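# Open the umbrella and rest it on the table

## Task

Open the umbrella fully, until its latch catches and holds it open, and then leave it on the table top, supported by its handle and by the rim of its canopy.

## Robot and tools

Robot: two six-joint arms, left_arm and right_arm, each ending in a parallel two-finger gripper. Joint order in every row and every per-joint list: waist, shoulder, elbow, wrist pitch, wrist yaw, wrist roll. Stated ranges (rad): waist -2.618 to 3.054, shoulder 0 to 3.142, elbow 0 to 3.142, wrist pitch -1.571 to 1.571, wrist yaw -1.571 to 1.571, wrist roll -2.094 to 2.094. The true end of a joint may sit up to 0.059 rad either side of these.

Scene frame: origin at table-top height, halfway between the two nominal arm bases; +x points out across the table, +z up, and left_arm sits on the +y side (this is not the left of any image). Calibrated bases: left_arm at (-0.011, +0.307, 0) m, right_arm at (+0.020, -0.273, 0) m, both turned only slightly about z. The gripper fingers point along its own +z and open along its y. end_effector_position is the spot between the pads, about 1 cm short of the fingertips; printed positions can be off, more so far out.

Row format (shared by execute_actions and move): one flat list of 14 numbers, each in [-1, 1], covering both arms even when only one moves: left_arm's 6 joint numbers then its opening, then right_arm's 6 joint numbers then its opening. Joint numbers are offsets, not poses: they are added to the Joint targets that hold when the action (or move) starts, never to the previous row, so sending the same offset twice moves the arm twice. Scale: 1.0 equals 1.202 rad for waist, 1.258 shoulder, 1.238 elbow, 2.073 wrist pitch, 2.022 for both wrist yaw and wrist roll. Sending 0 on every joint of an arm re-sends its current targets. The opening is absolute, not an offset: +1 fully open, -1 closed; to keep a gripper unchanged, repeat its current command, because 0 means half-open.

execute_actions(actions, cameras): actions is a list of actions; each action is a table of up to 15 rows, one row per 1/30 s control step; if shorter, its last row is held to fill 15 steps. An empty list just reports state and images. An action that would push any joint more than 0.059 rad beyond its range end is rejected for both arms; a malformed action, or a failing first action, rejects the whole call. cameras picks images: omitted/null/["all"] for all, [] for none; names are cam_high, cam_low, cam_left_wrist, cam_right_wrist (each 896x504).

move(target, speed, blend, opening_speed, blocking, cameras): target is one 14-number row, or up to 15 such rows that differ only in joint offsets; every row is measured from the same starting Joint targets. All joints travel together, so the hand follows a curve, with no avoidance of objects or the other arm. speed is the peak rad/s of whichever joint travels farthest, 0.01 to 2, default 0.5 (one value or one per target). blend (rad) rounds corners between listed targets. opening_speed (at least 0.2 per second on the -1..+1 scale) ramps the fingers instead of jumping. blocking=false returns early; then call wait or stop before any new rows or moves. The result adds a move: line: done, off_target (resting with a joint over 0.035 rad from target), moving, held, or fault, possibly limits=held, plus each lagging arm's worst joint and its gap. done does not tell you whether anything was touched.

wait(seconds 0 to 10) lets time pass holding commands; stop brakes a running move. zoom_image(camera, region [x0, y0, x1, y1] pixels, at most 504x504) enlarges part of the latest image. read_manual gives only licence text. finished_scene(scene, chance_done) ends the current scene irreversibly; chance_done is your 1 to 99 percent estimate of success; the umbrella must stay in the goal state on its own afterwards.

Results: Joint positions and Joint velocities per arm in joint order, then the pad gap (m; 0.094 fully open). Joint targets is the base for your next offsets. Joint torques include gravity, have per-joint offsets and noise; joints 1 to 3 wrap at ±28 N m. grip_measured uses the opening scale; grip_effort_nm is gripper motor effort (negative = closing), not pad force. Notes like joint sent to its limit, joint command not followed (clearance check altered targets), MOTOR HOT and OVER-TEMPERATURE FAULT may appear.

Motion limits: each joint's target may only lead its measured angle by a fixed amount (waist 0.202, shoulder 0.258, elbow 0.238, wrist pitch 0.573, wrist yaw and roll 0.522 rad), and targets are pulled back if they would place the gripper over 100 mm from where it is, so big changes need several actions; finish incomplete motion with a new command counted from Joint targets. Very small changes may not start.

Gripping: commanded openings map to grip_measured; closing about 0.11 below the first-contact reading gives full force (roughly 50 to 62 N per pad). Release by commanding well above grip_measured.

Avoid: knocking the umbrella or anything off the table, releasing moving parts, fast impacts, strong pressing, and any collision or squeeze between the two arms, which can fail the task. If an arm is stuck pushing, command its targets back past its positions. Holding loads, stretched poses or pushing against obstacles heat motors; at 90 °C that arm folds and stays idle.

Each tool is called after "Emit:" by a JSON object that holds its "op" and its "data".

## Session

I'll start by looking at the scene.

Emit:
{"op": "execute_actions", "data": {"actions": []}}

Scene clock: 0.00 s.
left_arm: end_effector_position=(+0.4009, +0.3124, +0.1153) grip_measured=+1.000 grip_effort_nm=n/a end_effector_quat_wxyz=(+0.594, -0.013, +0.802, +0.053) | right_arm: end_effector_position=(+0.4041, -0.2764, +0.0911) grip_measured=+1.000 grip_effort_nm=n/a end_effector_quat_wxyz=(+0.575, +0.048, +0.814, -0.071)
Joint names: [waist, shoulder, elbow, wrist pitch, wrist yaw, wrist roll]
Joint positions: left_arm=[-0.029 1.555 0.428 0.832 -0.154 0.026 0.094] | right_arm=[0.054 1.542 0.327 0.865 0.285 0.038 0.094]
Joint velocities: left_arm=[-0.002 -0.007 -0.002 -0.066 -0.037 -0.007 0] | right_arm=[0.002 -0.007 -0.022 -0.095 0.037 0.007 0]
Joint torques (N m): no reading
Motor temperatures (°C): left_arm=[34 36 40 34 32 32 30] | right_arm=[35 35 35 33 33 34 34]
Heat: left arm: 40 °C; right arm: 35 °C.
Joint targets: left_arm=[-0.029 1.552 0.431 0.824 -0.154 0.026] | right_arm=[0.054 1.537 0.332 0.864 0.287 0.038]
Tool commands: left_gripper/opening=+1.0 right_gripper/opening=+1.0

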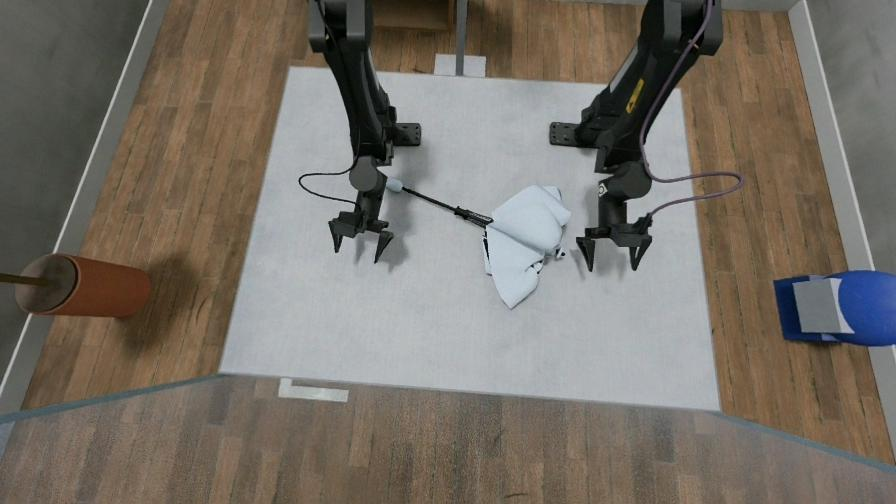

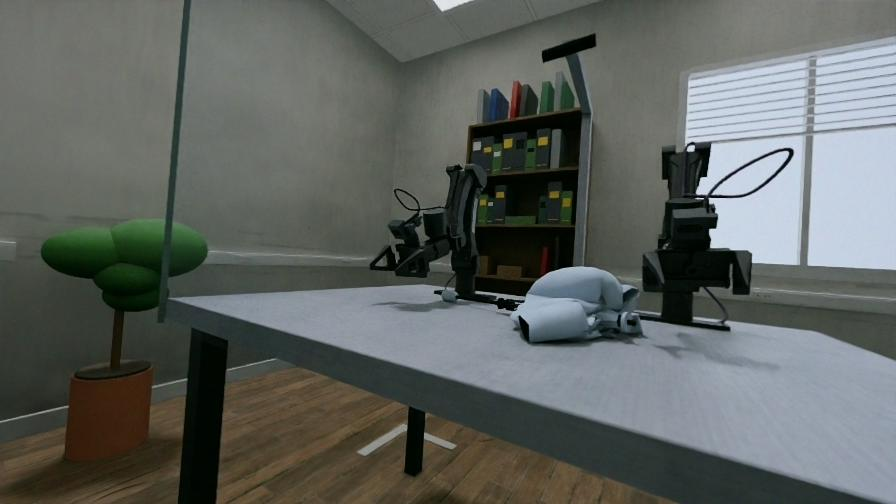

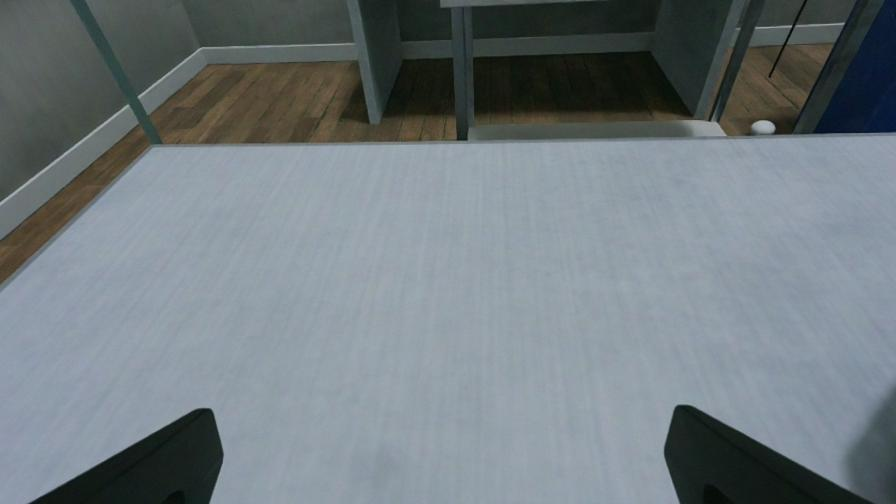

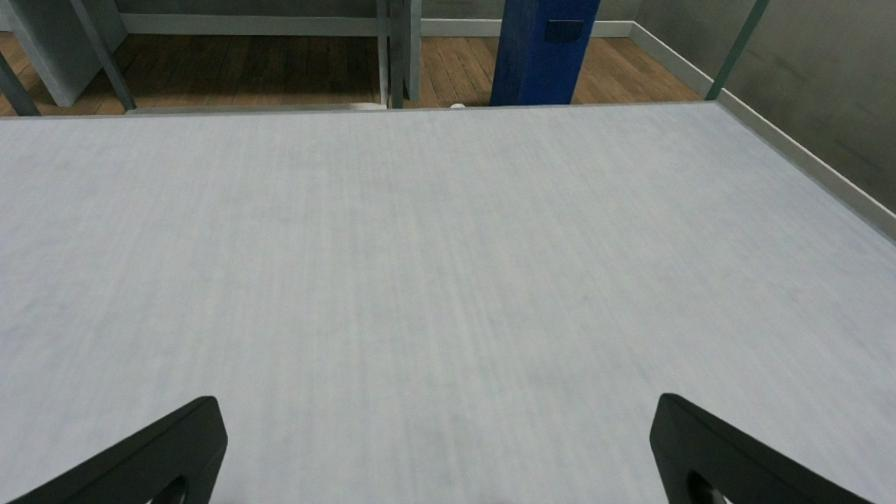

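Emit:
{"op": "zoom_image", "data": {"camera": "cam_high", "region": [330, 130, 630, 330]}}

Emit:
{"op": "zoom_image", "data": {"camera": "cam_low", "region": [340, 130, 780, 380]}}

Emit:
{"op": "zoom_image", "data": {"camera": "cam_high", "region": [450, 170, 590, 320]}}

Scaled by 1.680 from the camera's 896x504 image, which has a finer 1280x720 frame.

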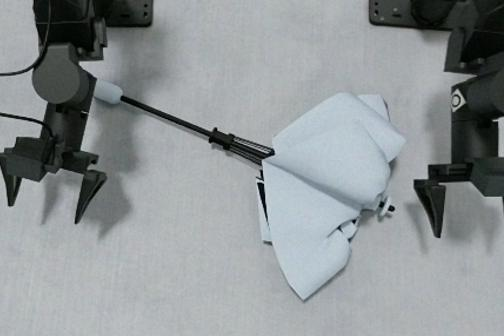

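Scaled by 1.145 from the camera's 896x504 image, which has a finer 1280x720 frame.

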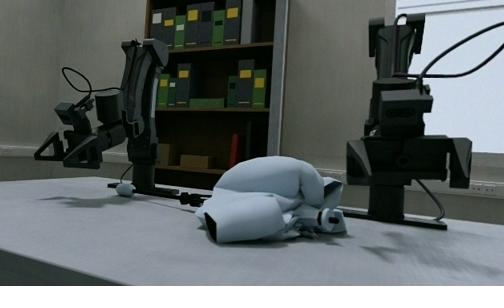

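Scaled by 3.360 from the camera's 896x504 image, which has a finer 1280x720 frame.

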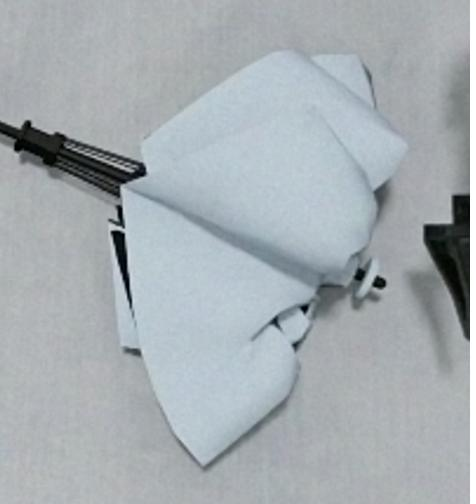

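Emit:
{"op": "zoom_image", "data": {"camera": "cam_high", "region": [280, 40, 720, 290]}}

Scaled by 1.145 from the camera's 896x504 image, which has a finer 1280x720 frame.

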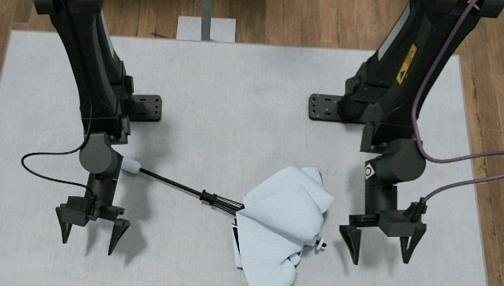

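Emit:
{"op": "move", "data": {"target": [0.1061, 0.1411, 0.5913, -0.5456, 0.1617, -0.3773, 1.0, 0.2184, -0.0894, 0.3922, -0.4957, -0.0710, -0.0094, 1.0], "speed": 0.9, "cameras": ["cam_high"]}}

Emit:
{"op": "move", "data": {"target": [0.1061, 0.1411, 0.5913, -0.5456, 0.1617, -0.3773, 1.0, 0.2184, -0.0894, 0.3922, -0.4957, -0.0710, -0.0094, 1.0], "speed": 0.9}}

Scene clock: 16.63 s.
left_arm: end_effector_position=(+0.4454, +0.3083, +0.1110) grip_measured=+1.000 grip_effort_nm=-0.017 end_effector_quat_wxyz=(+0.301, -0.338, +0.872, -0.188) | right_arm: end_effector_position=(+0.3906, -0.1540, +0.0993) grip_measured=+1.000 grip_effort_nm=-0.032 end_effector_quat_wxyz=(+0.378, -0.132, +0.916, +0.005)
Joint names: [waist, shoulder, elbow, wrist pitch, wrist yaw, wrist roll]
Joint positions: left_arm=[0.093 1.712 1.139 -0.289 0.168 -0.735 0.094] | right_arm=[0.313 1.448 0.787 -0.146 0.154 0.03 0.094]
Joint velocities: left_arm=[-0.007 -0.007 0.007 0.081 0.022 -0.007 0] | right_arm=[0.007 0.002 -0.007 -0.066 -0.081 -0.051 0]
Joint torques (N m): left_arm=[0.57 -6 9.06 1.69 0.11 0.03] | right_arm=[0.35 -6.99 9.96 1.39 -0.03 -0.08]
Motor temperatures (°C): left_arm=[34 36 41 37 32 32 30] | right_arm=[35 36 36 36 33 34 34]
Heat: left arm: 41 °C; right arm: 36 °C.
Joint targets: left_arm=[0.099 1.730 1.163 -0.307 0.173 -0.737] | right_arm=[0.316 1.424 0.818 -0.164 0.144 0.019]
move: done
Images, in order (width x height): cam_high 896x504.

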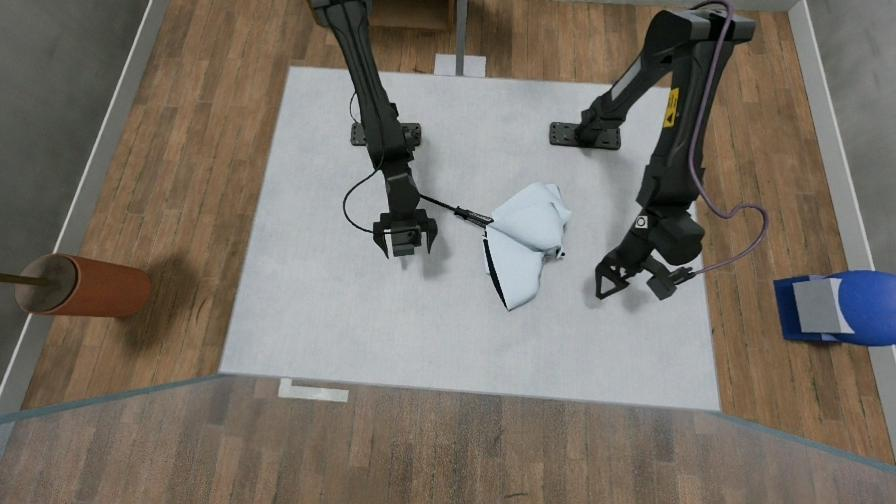

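Scene clock: 18.77 s.
left_arm: end_effector_position=(+0.3767, +0.2980, +0.2010) grip_measured=+1.000 grip_effort_nm=-0.017 end_effector_quat_wxyz=(+0.094, +0.712, -0.655, +0.234) | right_arm: end_effector_position=(+0.2514, -0.1022, +0.1865) grip_measured=+1.000 grip_effort_nm=-0.027 end_effector_quat_wxyz=(+0.162, -0.304, +0.938, +0.048)
Joint names: [waist, shoulder, elbow, wrist pitch, wrist yaw, wrist roll]
Joint positions: left_arm=[0.22 1.886 1.872 -1.419 0.493 -1.495 0.094] | right_arm=[0.574 1.33 1.272 -1.174 0.012 0.011 0.094]
Joint velocities: left_arm=[-0.007 0.002 0.012 -0.037 -0.037 -0.051 0] | right_arm=[0.002 -0.002 -0.002 -0.051 -0.022 -0.066 0]
Joint torques (N m): left_arm=[0.54 -6.56 8.23 0.6 0.33 -0.01] | right_arm=[0.43 -5.33 9.63 0.81 -0.12 -0.09]
Motor temperatures (°C): left_arm=[34 36 41 37 32 32 30] | right_arm=[35 36 36 36 33 34 34]
Heat: left arm: 41 °C; right arm: 36 °C.
Joint targets: left_arm=[0.226 1.908 1.895 -1.438 0.500 -1.500] | right_arm=[0.579 1.312 1.304 -1.191 0.000 0.000]
move: done

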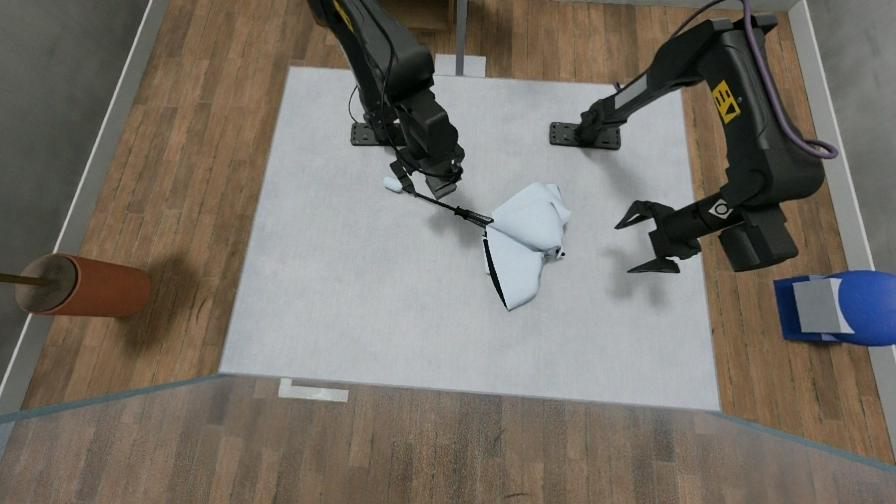

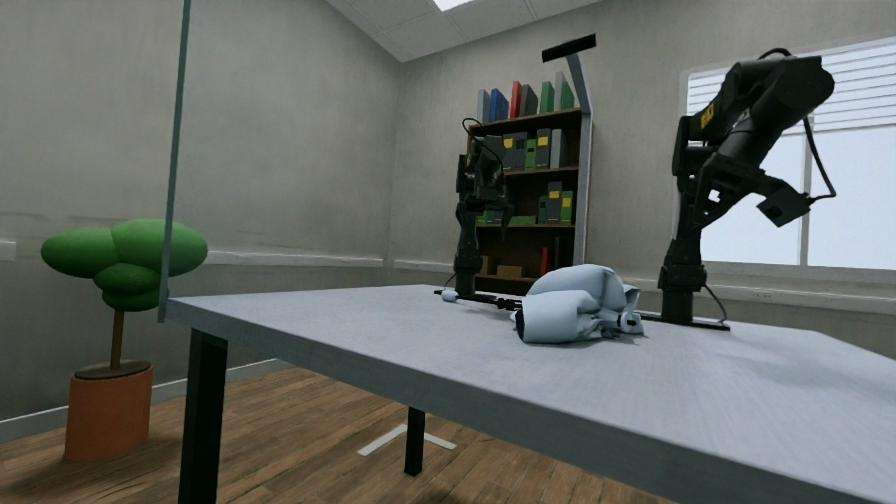

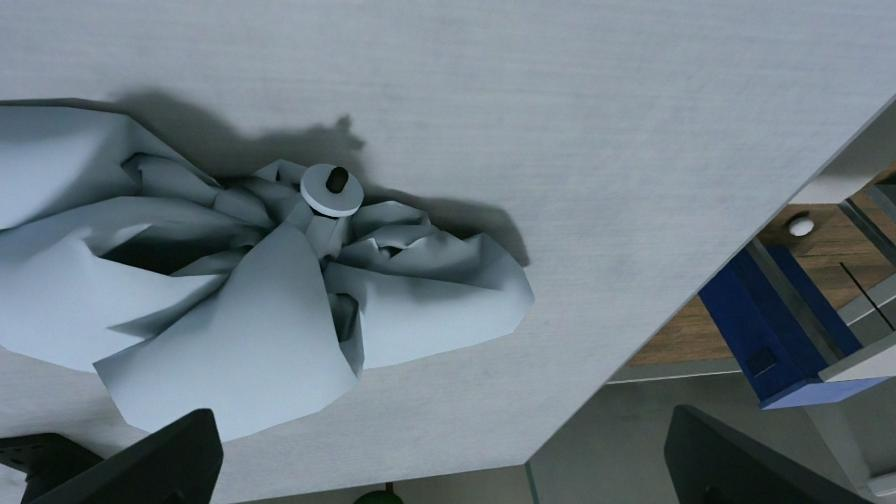

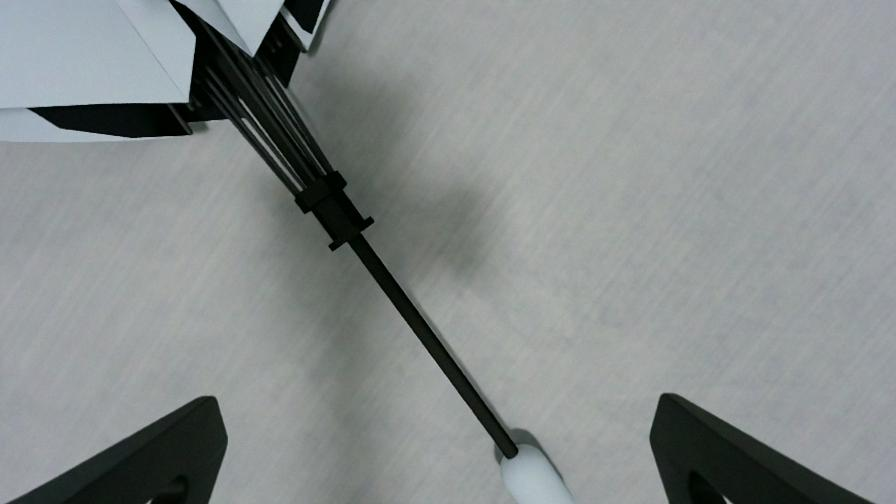

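Emit:
{"op": "zoom_image", "data": {"camera": "cam_right_wrist", "region": [150, 0, 450, 280]}}

Emit:
{"op": "zoom_image", "data": {"camera": "cam_left_wrist", "region": [80, 80, 560, 420]}}

Emit:
{"op": "zoom_image", "data": {"camera": "cam_left_wrist", "region": [270, 140, 400, 250]}}

Scaled by 1.680 from the camera's 896x504 image, which has a finer 1280x720 frame.

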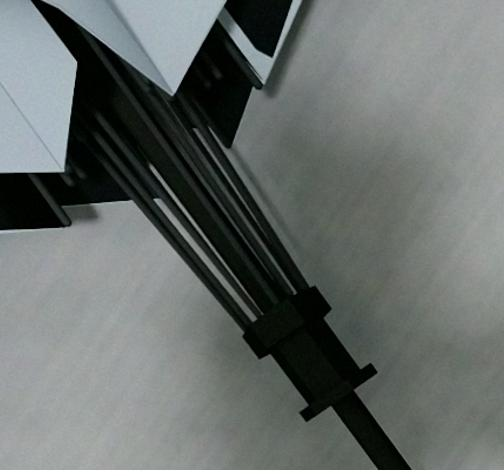

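Scaled by 1.050 from the camera's 896x504 image, which has a finer 1280x720 frame.

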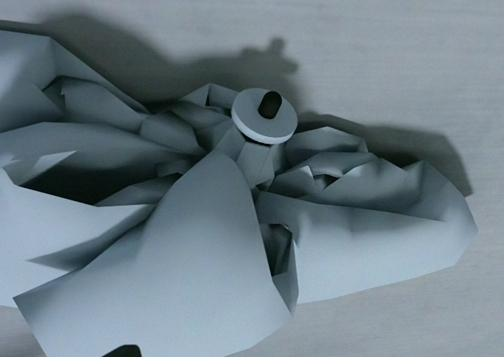

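Scaled by 3.877 from the camera's 896x504 image, which has a finer 1280x720 frame.

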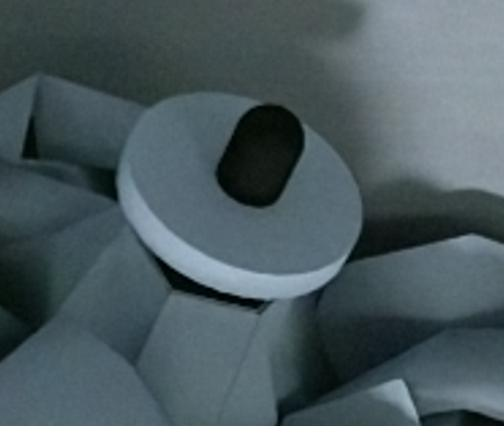

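Emit:
{"op": "move", "data": {"target": [0.0154, 0.056, -0.0513, -0.0217, 0.086, 0.8369, 1.0, -0.0424, 0.1105, -0.2431, 0.0333, 0.0, -0.318, 1.0], "speed": 1.0, "cameras": ["cam_high", "cam_right_wrist"]}}

Scene clock: 56.30 s.
left_arm: end_effector_position=(+0.3702, +0.2780, +0.1851) grip_measured=+1.000 grip_effort_nm=-0.007 end_effector_quat_wxyz=(+0.058, -0.016, +0.947, -0.317) | right_arm: end_effector_position=(+0.2159, -0.1406, +0.0870) grip_measured=+1.000 grip_effort_nm=-0.032 end_effector_quat_wxyz=(+0.006, -0.577, +0.816, -0.006)
Joint names: [waist, shoulder, elbow, wrist pitch, wrist yaw, wrist roll]
Joint positions: left_arm=[0.237 1.956 1.848 -1.473 0.656 0.182 0.094] | right_arm=[0.533 1.439 1.02 -1.14 0.012 -0.631 0.094]
Joint velocities: left_arm=[0.002 0.007 -0.017 0.051 0.007 0.022 0] | right_arm=[0.017 0.012 -0.002 -0.007 0.022 -0.007 0]
Joint torques (N m): left_arm=[0.72 -6.97 4.92 0.36 0.52 0.14] | right_arm=[-0.54 -3.51 4.88 0.56 -0.11 -0.09]
Motor temperatures (°C): left_arm=[34 37 41 35 32 32 30] | right_arm=[35 36 37 34 33 34 34]
Heat: left arm: 41 °C; right arm: 37 °C.
Joint targets: left_arm=[0.245 1.978 1.831 -1.483 0.674 0.192] | right_arm=[0.528 1.450 1.002 -1.122 0.001 -0.643]
move: done
Images, in order (width x height): cam_high 896x504, cam_right_wrist 896x504.

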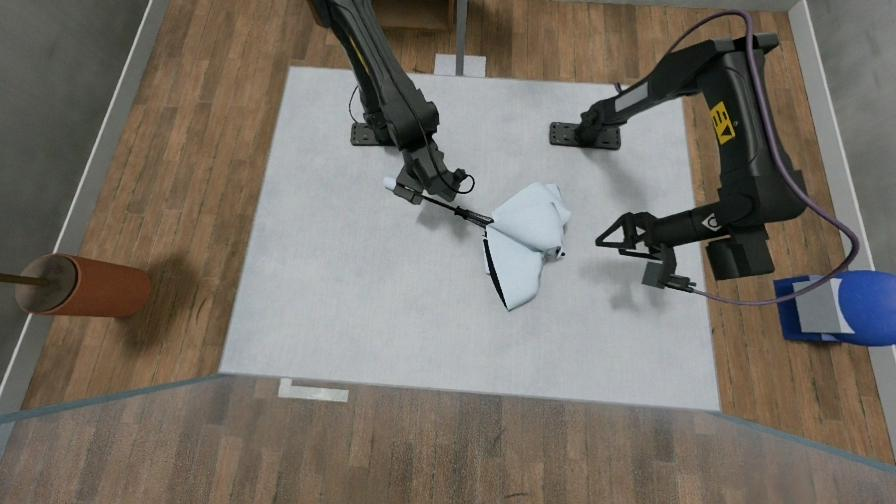

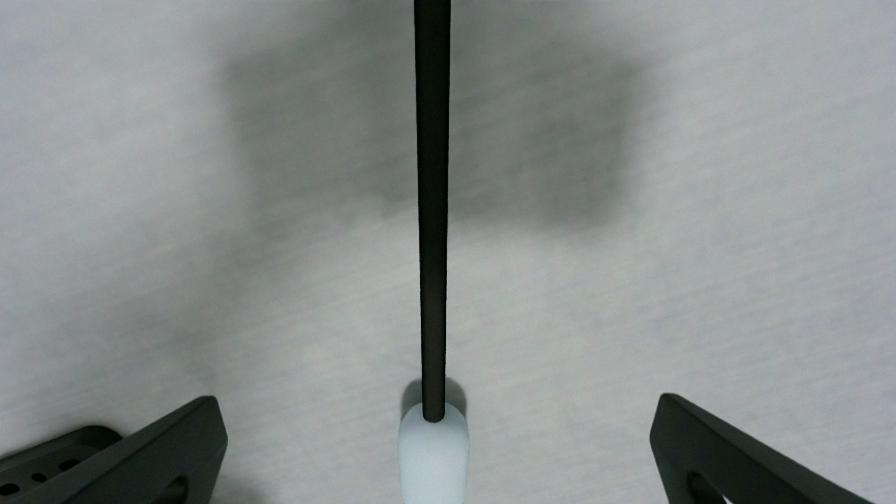

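Emit:
{"op": "move", "data": {"target": [0.015, 0.0564, -0.0509, -0.0217, 0.086, 0.8368, 1.0, 0.0, 0.07, -0.147, 0.1298, 0.0, 0.0, 1.0], "speed": 1.0, "cameras": ["cam_left_wrist", "cam_right_wrist", "cam_low"]}}

Scene clock: 65.10 s.
left_arm: end_effector_position=(+0.3629, +0.2605, +0.1678) grip_measured=+1.000 grip_effort_nm=-0.037 end_effector_quat_wxyz=(+0.306, +0.646, +0.646, -0.269) | right_arm: end_effector_position=(+0.2177, -0.1394, +0.0249) grip_measured=+1.000 grip_effort_nm=-0.042 end_effector_quat_wxyz=(+0.006, -0.578, +0.816, -0.006)
Joint names: [waist, shoulder, elbow, wrist pitch, wrist yaw, wrist roll]
Joint positions: left_arm=[0.255 2.025 1.785 -1.51 0.824 1.878 0.094] | right_arm=[0.533 1.525 0.838 -0.871 0.012 -0.632 0.094]
Joint velocities: left_arm=[0.007 -0.007 0.002 -0.007 0.022 0.007 0] | right_arm=[-0.007 -0.002 0.012 0.022 -0.037 0.022 0]
Joint torques (N m): left_arm=[0.72 -7.17 4.67 -0.05 0.65 0.11] | right_arm=[-0.58 -3.73 4.48 0.57 -0.11 -0.1]
Motor temperatures (°C): left_arm=[34 37 41 35 32 32 30] | right_arm=[35 36 36 34 33 34 34]
Heat: left arm: 41 °C; right arm: 36 °C.
Joint targets: left_arm=[0.263 2.049 1.768 -1.528 0.847 1.884] | right_arm=[0.528 1.539 0.820 -0.853 0.001 -0.643]
move: done
Images, in order (width x height): cam_low 896x504, cam_left_wrist 896x504, cam_right_wrist 896x504.

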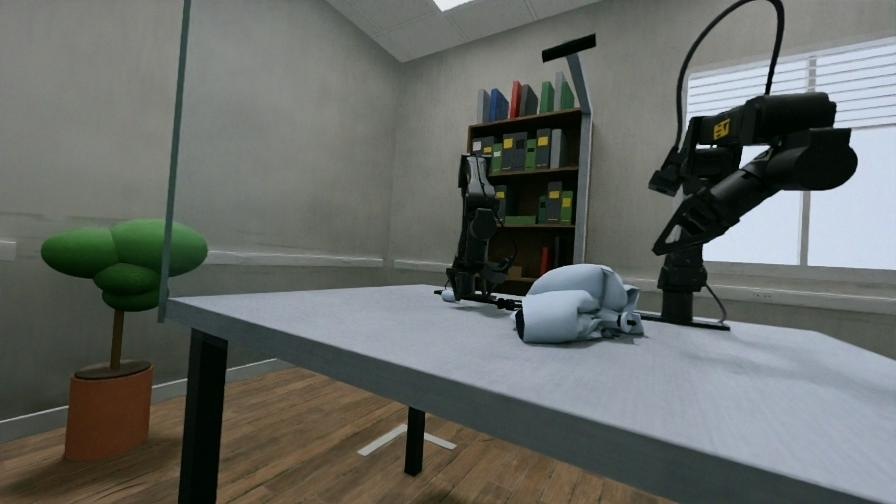

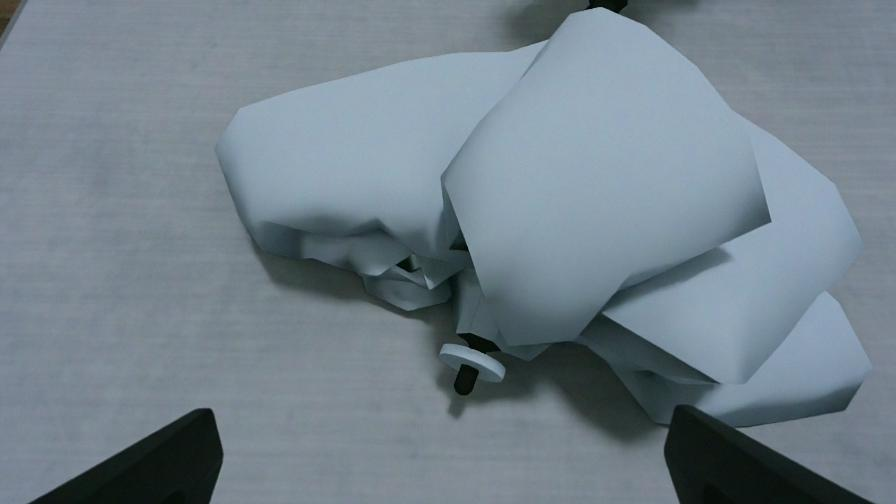

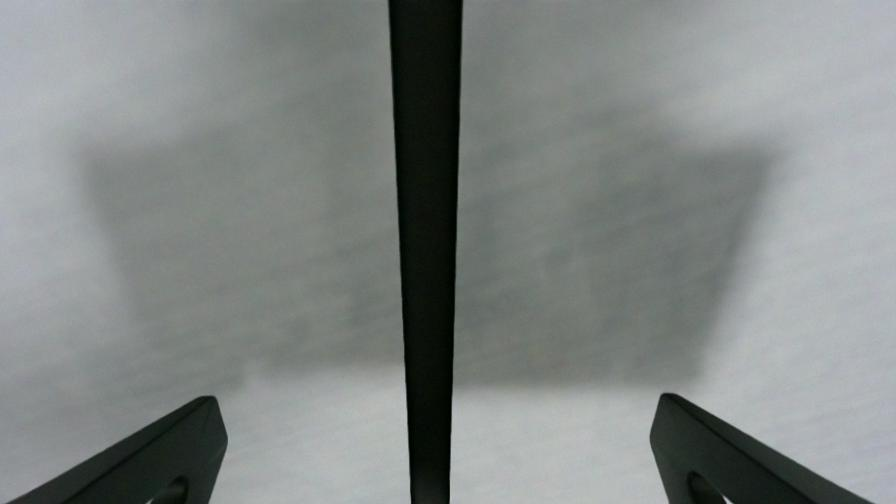

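Emit:
{"op": "move", "data": {"target": [0,0,0,0,0,0,1.0, 0.0, 0.0103, -0.0141, 0.0154, 0.0, 0.0, 1.0], "speed": 0.5, "cameras": []}}

Emit:
{"op": "move", "data": {"target": [0,0,0,0,0,0,1.0, 0.0, 0.0, 0.0, 0.0, 0.0, 0.0, -0.92], "opening_speed": 1.5, "cameras": ["cam_right_wrist"]}}

Scene clock: 80.20 s.
left_arm: end_effector_position=(+0.3629, +0.2605, +0.1678) grip_measured=+1.000 grip_effort_nm=-0.027 end_effector_quat_wxyz=(+0.306, +0.646, +0.646, -0.269) | right_arm: end_effector_position=(+0.2179, -0.1393, +0.0182) grip_measured=+1.000 grip_effort_nm=-0.027 end_effector_quat_wxyz=(+0.007, -0.578, +0.816, -0.006)
Joint names: [waist, shoulder, elbow, wrist pitch, wrist yaw, wrist roll]
Joint positions: left_arm=[0.255 2.025 1.785 -1.511 0.824 1.879 0.094] | right_arm=[0.533 1.538 0.821 -0.839 0.012 -0.632 0.094]
Joint velocities: left_arm=[0.007 0.007 -0.002 0.022 -0.022 -0.11 0] | right_arm=[-0.012 0.002 -0.017 0.007 0.007 -0.007 0]
Joint torques (N m): left_arm=[0.73 -7.2 4.66 -0.05 0.64 0.1] | right_arm=[-0.55 -3.73 4.41 0.56 -0.11 -0.1]
Motor temperatures (°C): left_arm=[34 38 41 35 32 32 30] | right_arm=[35 36 36 34 33 34 34]
Heat: left arm: 41 °C; right arm: 36 °C.
Joint targets: left_arm=[0.263 2.049 1.768 -1.528 0.847 1.884] | right_arm=[0.528 1.552 0.803 -0.821 0.001 -0.643]
move: done
No camera images: "cameras" was empty.

Scene clock: 81.70 s.
left_arm: end_effector_position=(+0.3629, +0.2605, +0.1678) grip_measured=+1.000 grip_effort_nm=-0.042 end_effector_quat_wxyz=(+0.306, +0.646, +0.646, -0.269) | right_arm: end_effector_position=(+0.2180, -0.1390, +0.0182) grip_measured=-0.840 grip_effort_nm=-1.062 end_effector_quat_wxyz=(+0.007, -0.578, +0.816, -0.006)
Joint names: [waist, shoulder, elbow, wrist pitch, wrist yaw, wrist roll]
Joint positions: left_arm=[0.255 2.025 1.785 -1.511 0.824 1.879 0.094] | right_arm=[0.533 1.538 0.821 -0.838 0.011 -0.633 0.007]
Joint velocities: left_arm=[0.002 0.002 -0.007 0.081 -0.11 -0.007 0] | right_arm=[0.012 -0.017 0.007 -0.066 0.022 0.022 -0.001]
Joint torques (N m): left_arm=[0.72 -7.19 4.66 -0.05 0.64 0.11] | right_arm=[-0.55 -3.73 4.46 0.56 -0.09 -0.07]
Motor temperatures (°C): left_arm=[34 38 41 35 32 32 30] | right_arm=[35 36 36 34 33 34 34]
Heat: left arm: 41 °C; right arm: 36 °C.
Joint targets: left_arm=[0.263 2.049 1.768 -1.528 0.847 1.884] | right_arm=[0.528 1.552 0.803 -0.821 0.000 -0.643]
move: done
Images, in order (width x height): cam_right_wrist 896x504.

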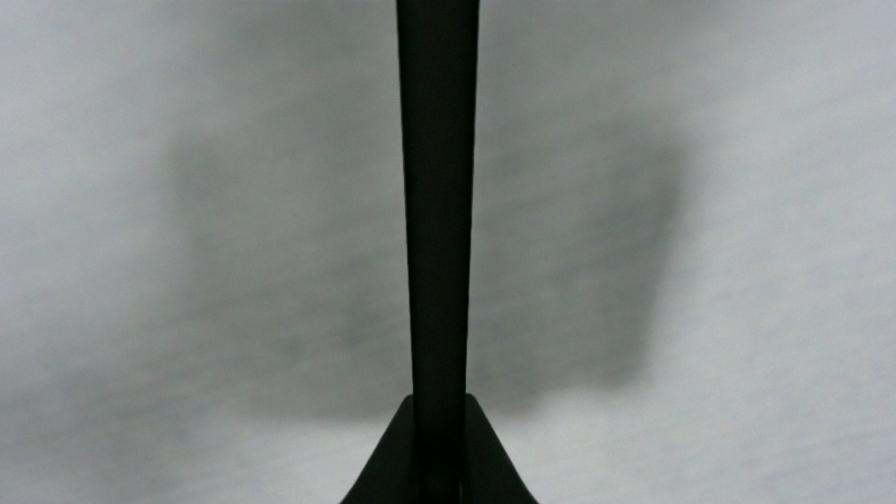

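Emit:
{"op": "move", "data": {"target": [0,0,0,0,0,0,1.0, -0.2454,0.3512,0.4977,-0.0845,0,-0.3269, -0.92], "speed": 0.5, "cameras": ["cam_high", "cam_left_wrist", "cam_right_wrist"]}}

Scene clock: 91.17 s.
left_arm: end_effector_position=(+0.3629, +0.2605, +0.1678) grip_measured=+1.000 grip_effort_nm=-0.022 end_effector_quat_wxyz=(+0.306, +0.646, +0.646, -0.269) | right_arm: end_effector_position=(+0.3653, -0.1652, +0.0260) grip_measured=-0.840 grip_effort_nm=-1.067 end_effector_quat_wxyz=(-0.001, +0.714, -0.700, +0.003)
Joint names: [waist, shoulder, elbow, wrist pitch, wrist yaw, wrist roll]
Joint positions: left_arm=[0.255 2.025 1.785 -1.511 0.824 1.879 0.094] | right_arm=[0.236 1.975 1.383 -0.974 0.004 -1.287 0.008]
Joint velocities: left_arm=[-0.002 0.002 0.002 -0.022 -0.037 -0.051 0] | right_arm=[-0.007 -0.012 0.002 -0.037 0.051 0.007 0]
Joint torques (N m): left_arm=[0.73 -7.17 4.67 -0.04 0.64 0.11] | right_arm=[-0.28 -7.13 9.29 0.18 -0.03 -0.14]
Motor temperatures (°C): left_arm=[34 38 41 35 32 32 30] | right_arm=[35 36 36 34 33 34 34]
Heat: left arm: 41 °C; right arm: 36 °C.
Joint targets: left_arm=[0.263 2.049 1.768 -1.528 0.847 1.884] | right_arm=[0.233 1.993 1.419 -0.997 0.000 -1.304]
move: off_target (right_arm); right_arm: the elbow is farthest, 0.036 rad from its target
Images, in order (width x height): cam_high 896x504, cam_left_wrist 896x504, cam_right_wrist 896x504.

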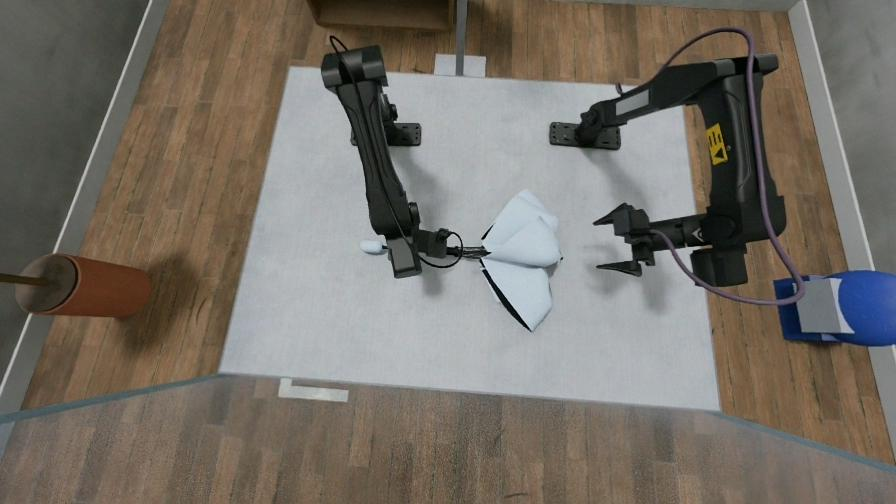

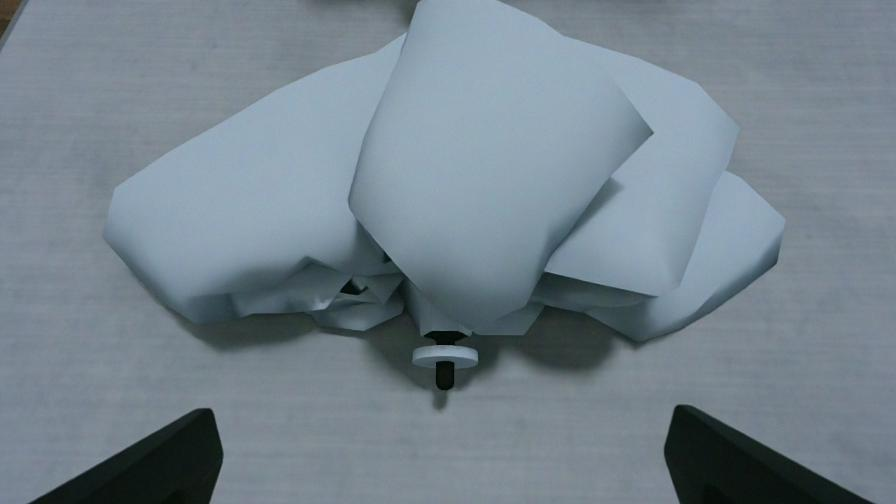

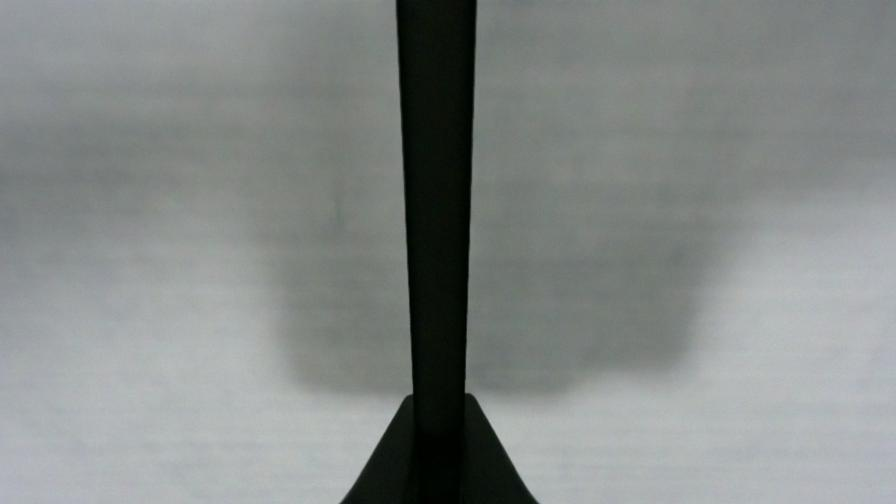

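Emit:
{"op": "move", "data": {"target": [-0.0057,0.1314,-0.1356,0.1098,0.0864,0.041,0.0, 0,0,0,0,0,0,-0.92], "speed": 0.5, "cameras": ["cam_left_wrist"]}}

Scene clock: 107.43 s.
left_arm: end_effector_position=(+0.3719, +0.2430, +0.0881) grip_measured=+0.001 grip_effort_nm=-0.071 end_effector_quat_wxyz=(+0.355, +0.609, +0.621, -0.343) | right_arm: end_effector_position=(+0.3654, -0.1652, +0.0260) grip_measured=-0.840 grip_effort_nm=-1.057 end_effector_quat_wxyz=(-0.001, +0.714, -0.700, +0.003)
Joint names: [waist, shoulder, elbow, wrist pitch, wrist yaw, wrist roll]
Joint positions: left_arm=[0.255 2.2 1.61 -1.309 0.999 1.961 0.047] | right_arm=[0.236 1.975 1.383 -0.974 0.004 -1.288 0.008]
Joint velocities: left_arm=[0.017 0.002 0.002 -0.007 -0.051 0.007 0] | right_arm=[0.002 0.012 -0.007 -0.007 -0.007 -0.022 0.001]
Joint torques (N m): left_arm=[0.12 -8.55 4.64 -0.03 0.7 0.11] | right_arm=[-0.31 -7.16 9.33 0.17 -0.02 -0.14]
Motor temperatures (°C): left_arm=[34 38 41 34 33 32 30] | right_arm=[35 37 37 34 33 34 35]
Heat: left arm: 41 °C; right arm: 37 °C.
Joint targets: left_arm=[0.256 2.214 1.600 -1.301 1.022 1.967] | right_arm=[0.233 1.993 1.419 -0.997 0.001 -1.303]
move: off_target (right_arm); right_arm: the elbow is farthest, 0.036 rad from its target
Images, in order (width x height): cam_left_wrist 896x504.

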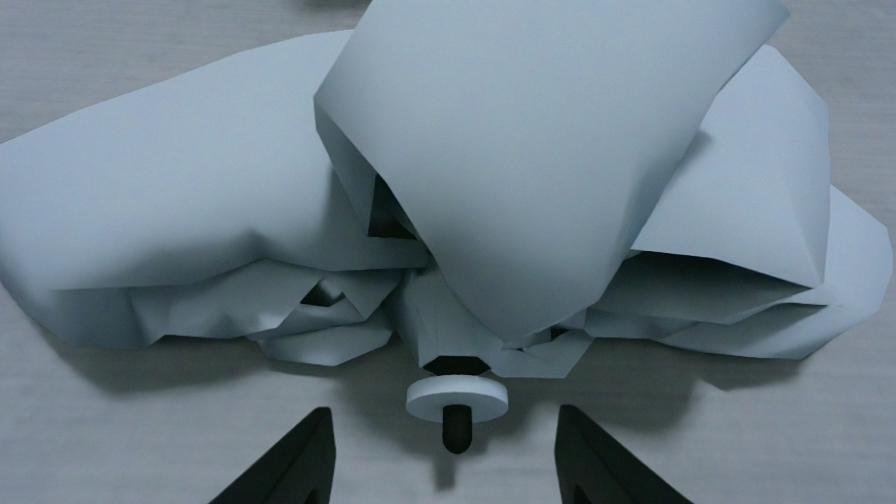

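Emit:
{"op": "move", "data": {"target": [-0.0017,0.0665,-0.0626,0.0558,0.0367,0.0173,0.0, 0,0,0,0,0,0,-0.92], "speed": 0.3, "cameras": ["cam_left_wrist", "cam_high"]}}

Scene clock: 124.37 s.
left_arm: end_effector_position=(+0.3715, +0.2360, +0.0528) grip_measured=+0.001 grip_effort_nm=-0.076 end_effector_quat_wxyz=(+0.381, +0.594, +0.608, -0.363) | right_arm: end_effector_position=(+0.3654, -0.1652, +0.0260) grip_measured=-0.840 grip_effort_nm=-1.057 end_effector_quat_wxyz=(-0.001, +0.714, -0.700, +0.003)
Joint names: [waist, shoulder, elbow, wrist pitch, wrist yaw, wrist roll]
Joint positions: left_arm=[0.255 2.278 1.534 -1.194 1.073 1.996 0.047] | right_arm=[0.236 1.975 1.383 -0.974 0.004 -1.288 0.008]
Joint velocities: left_arm=[0.002 0.012 -0.002 0.007 0.051 0.037 0] | right_arm=[-0.002 -0.017 -0.002 0.051 0.007 -0.022 0.001]
Joint torques (N m): left_arm=[-0.05 -8.35 4.1 -0.09 0.69 0.11] | right_arm=[-0.29 -7.17 9.37 0.18 -0.03 -0.14]
Motor temperatures (°C): left_arm=[34 39 41 34 33 32 30] | right_arm=[35 37 37 33 33 34 35]
Heat: left arm: 41 °C; right arm: 37 °C.
Joint targets: left_arm=[0.254 2.298 1.523 -1.185 1.096 2.002] | right_arm=[0.233 1.993 1.419 -0.997 0.000 -1.304]
move: off_target (right_arm); right_arm: the elbow is farthest, 0.036 rad from its target
Images, in order (width x height): cam_high 896x504, cam_left_wrist 896x504.

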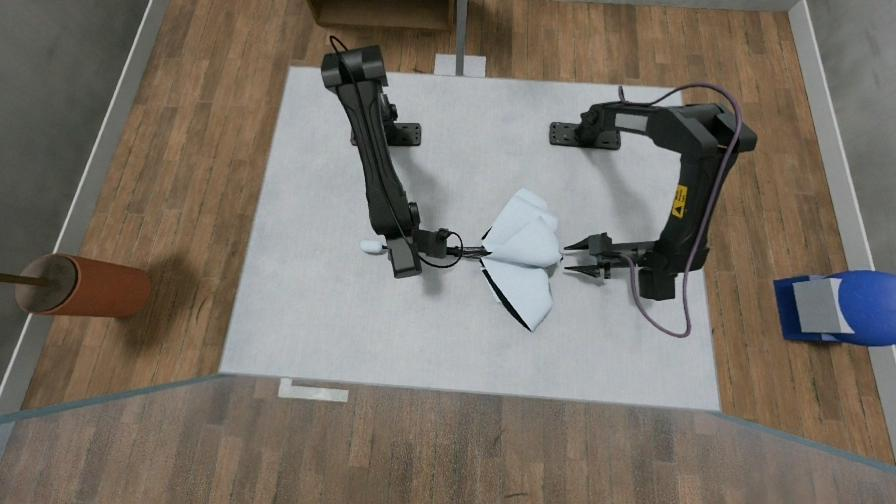

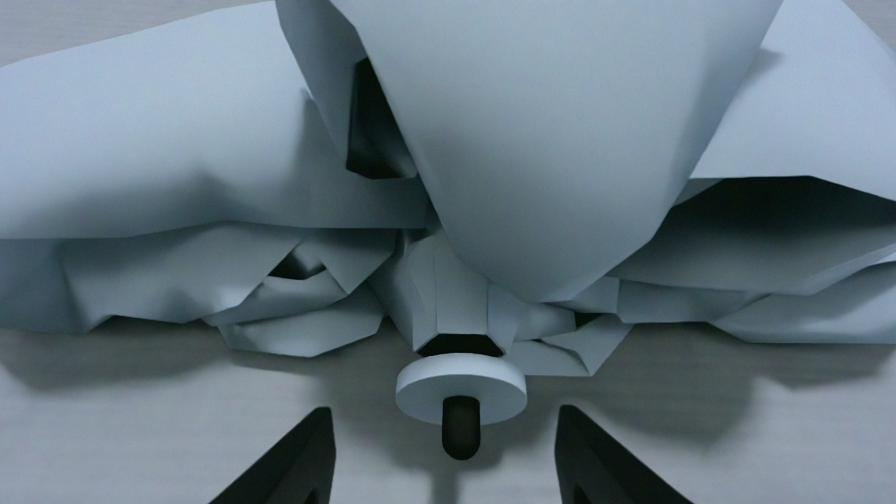

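Emit:
{"op": "move", "data": {"target": [0.0,-0.0072,-0.0129,0.0031,0,0,0.0, 0,0,0,0,0,0,-0.92], "speed": 0.3, "cameras": ["cam_left_wrist"]}}

Scene clock: 130.63 s.
left_arm: end_effector_position=(+0.3695, +0.2354, +0.0507) grip_measured=+0.001 grip_effort_nm=-0.081 end_effector_quat_wxyz=(+0.381, +0.593, +0.609, -0.365) | right_arm: end_effector_position=(+0.3654, -0.1652, +0.0260) grip_measured=-0.840 grip_effort_nm=-1.072 end_effector_quat_wxyz=(-0.001, +0.714, -0.700, +0.003)
Joint names: [waist, shoulder, elbow, wrist pitch, wrist yaw, wrist roll]
Joint positions: left_arm=[0.255 2.278 1.523 -1.187 1.074 1.997 0.047] | right_arm=[0.236 1.975 1.383 -0.974 0.004 -1.288 0.008]
Joint velocities: left_arm=[0.002 -0.007 0.002 -0.066 0.022 -0.037 0.001] | right_arm=[0.007 0.017 -0.002 0.007 -0.007 0.007 0]
Joint torques (N m): left_arm=[-0.05 -8.95 3.78 -0.09 0.69 0.11] | right_arm=[-0.29 -7.17 9.32 0.17 -0.04 -0.12]
Motor temperatures (°C): left_arm=[34 39 40 34 33 32 30] | right_arm=[35 37 37 33 33 34 35]
Heat: left arm: 40 °C; right arm: 37 °C.
Joint targets: left_arm=[0.254 2.289 1.507 -1.179 1.096 2.002] | right_arm=[0.233 1.993 1.419 -0.997 0.000 -1.304]
move: off_target (right_arm); right_arm: the elbow is farthest, 0.036 rad from its target
Images, in order (width x height): cam_left_wrist 896x504.

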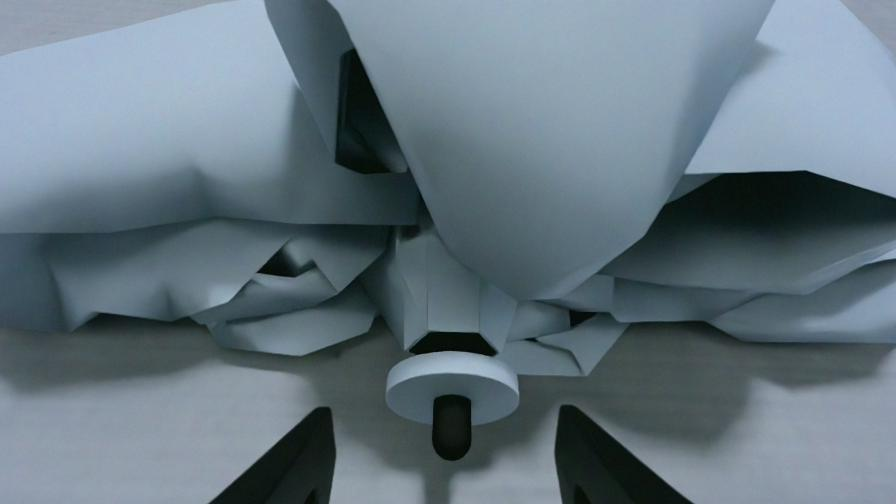

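Emit:
{"op": "move", "data": {"target": [0,0,0,0,0,0,-0.93, 0,0,0,0,0,0,-0.92], "opening_speed": 0.7, "cameras": ["cam_left_wrist", "cam_low"]}}

Scene clock: 133.17 s.
left_arm: end_effector_position=(+0.3696, +0.2355, +0.0506) grip_measured=-0.929 grip_effort_nm=-0.071 end_effector_quat_wxyz=(+0.381, +0.593, +0.609, -0.364) | right_arm: end_effector_position=(+0.3654, -0.1652, +0.0260) grip_measured=-0.840 grip_effort_nm=-1.062 end_effector_quat_wxyz=(-0.001, +0.714, -0.700, +0.003)
Joint names: [waist, shoulder, elbow, wrist pitch, wrist yaw, wrist roll]
Joint positions: left_arm=[0.255 2.278 1.523 -1.186 1.074 1.997 0.003] | right_arm=[0.236 1.975 1.383 -0.974 0.004 -1.288 0.008]
Joint velocities: left_arm=[-0.012 0.012 -0.002 -0.022 -0.022 -0.037 0] | right_arm=[0.007 -0.002 -0.002 -0.037 0.037 -0.022 -0.001]
Joint torques (N m): left_arm=[-0.09 -8.95 3.77 -0.1 0.69 0.11] | right_arm=[-0.29 -7.16 9.33 0.18 -0.01 -0.14]
Motor temperatures (°C): left_arm=[34 39 40 34 33 32 30] | right_arm=[35 37 37 33 33 34 36]
Heat: left arm: 40 °C; right arm: 37 °C.
Joint targets: left_arm=[0.254 2.289 1.507 -1.179 1.096 2.002] | right_arm=[0.233 1.993 1.419 -0.997 0.000 -1.304]
move: off_target (right_arm); right_arm: the elbow is farthest, 0.036 rad from its target
Images, in order (width x height): cam_low 896x504, cam_left_wrist 896x504.

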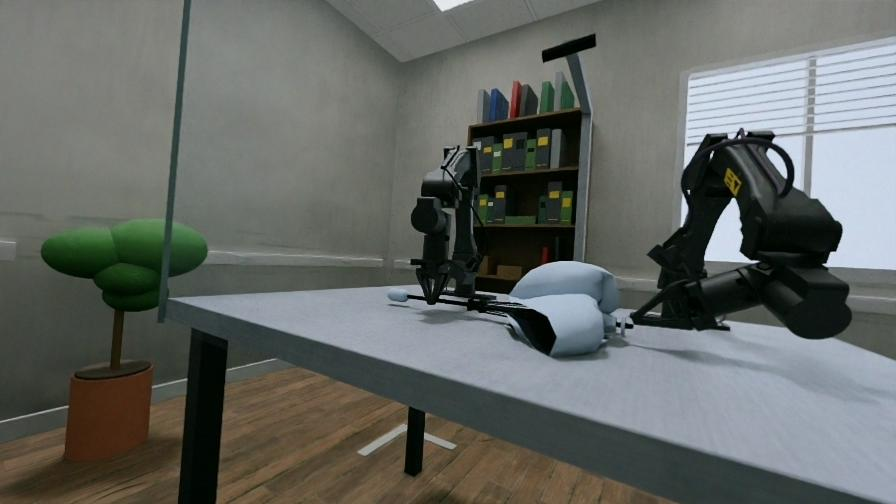

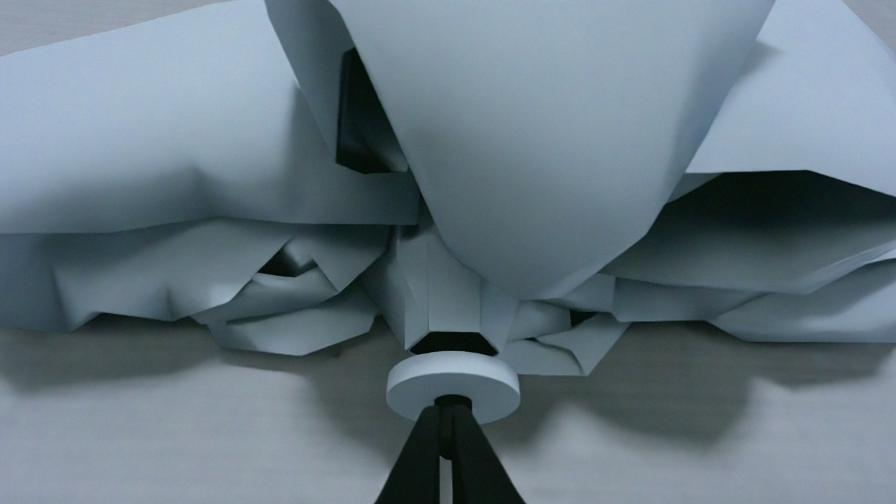

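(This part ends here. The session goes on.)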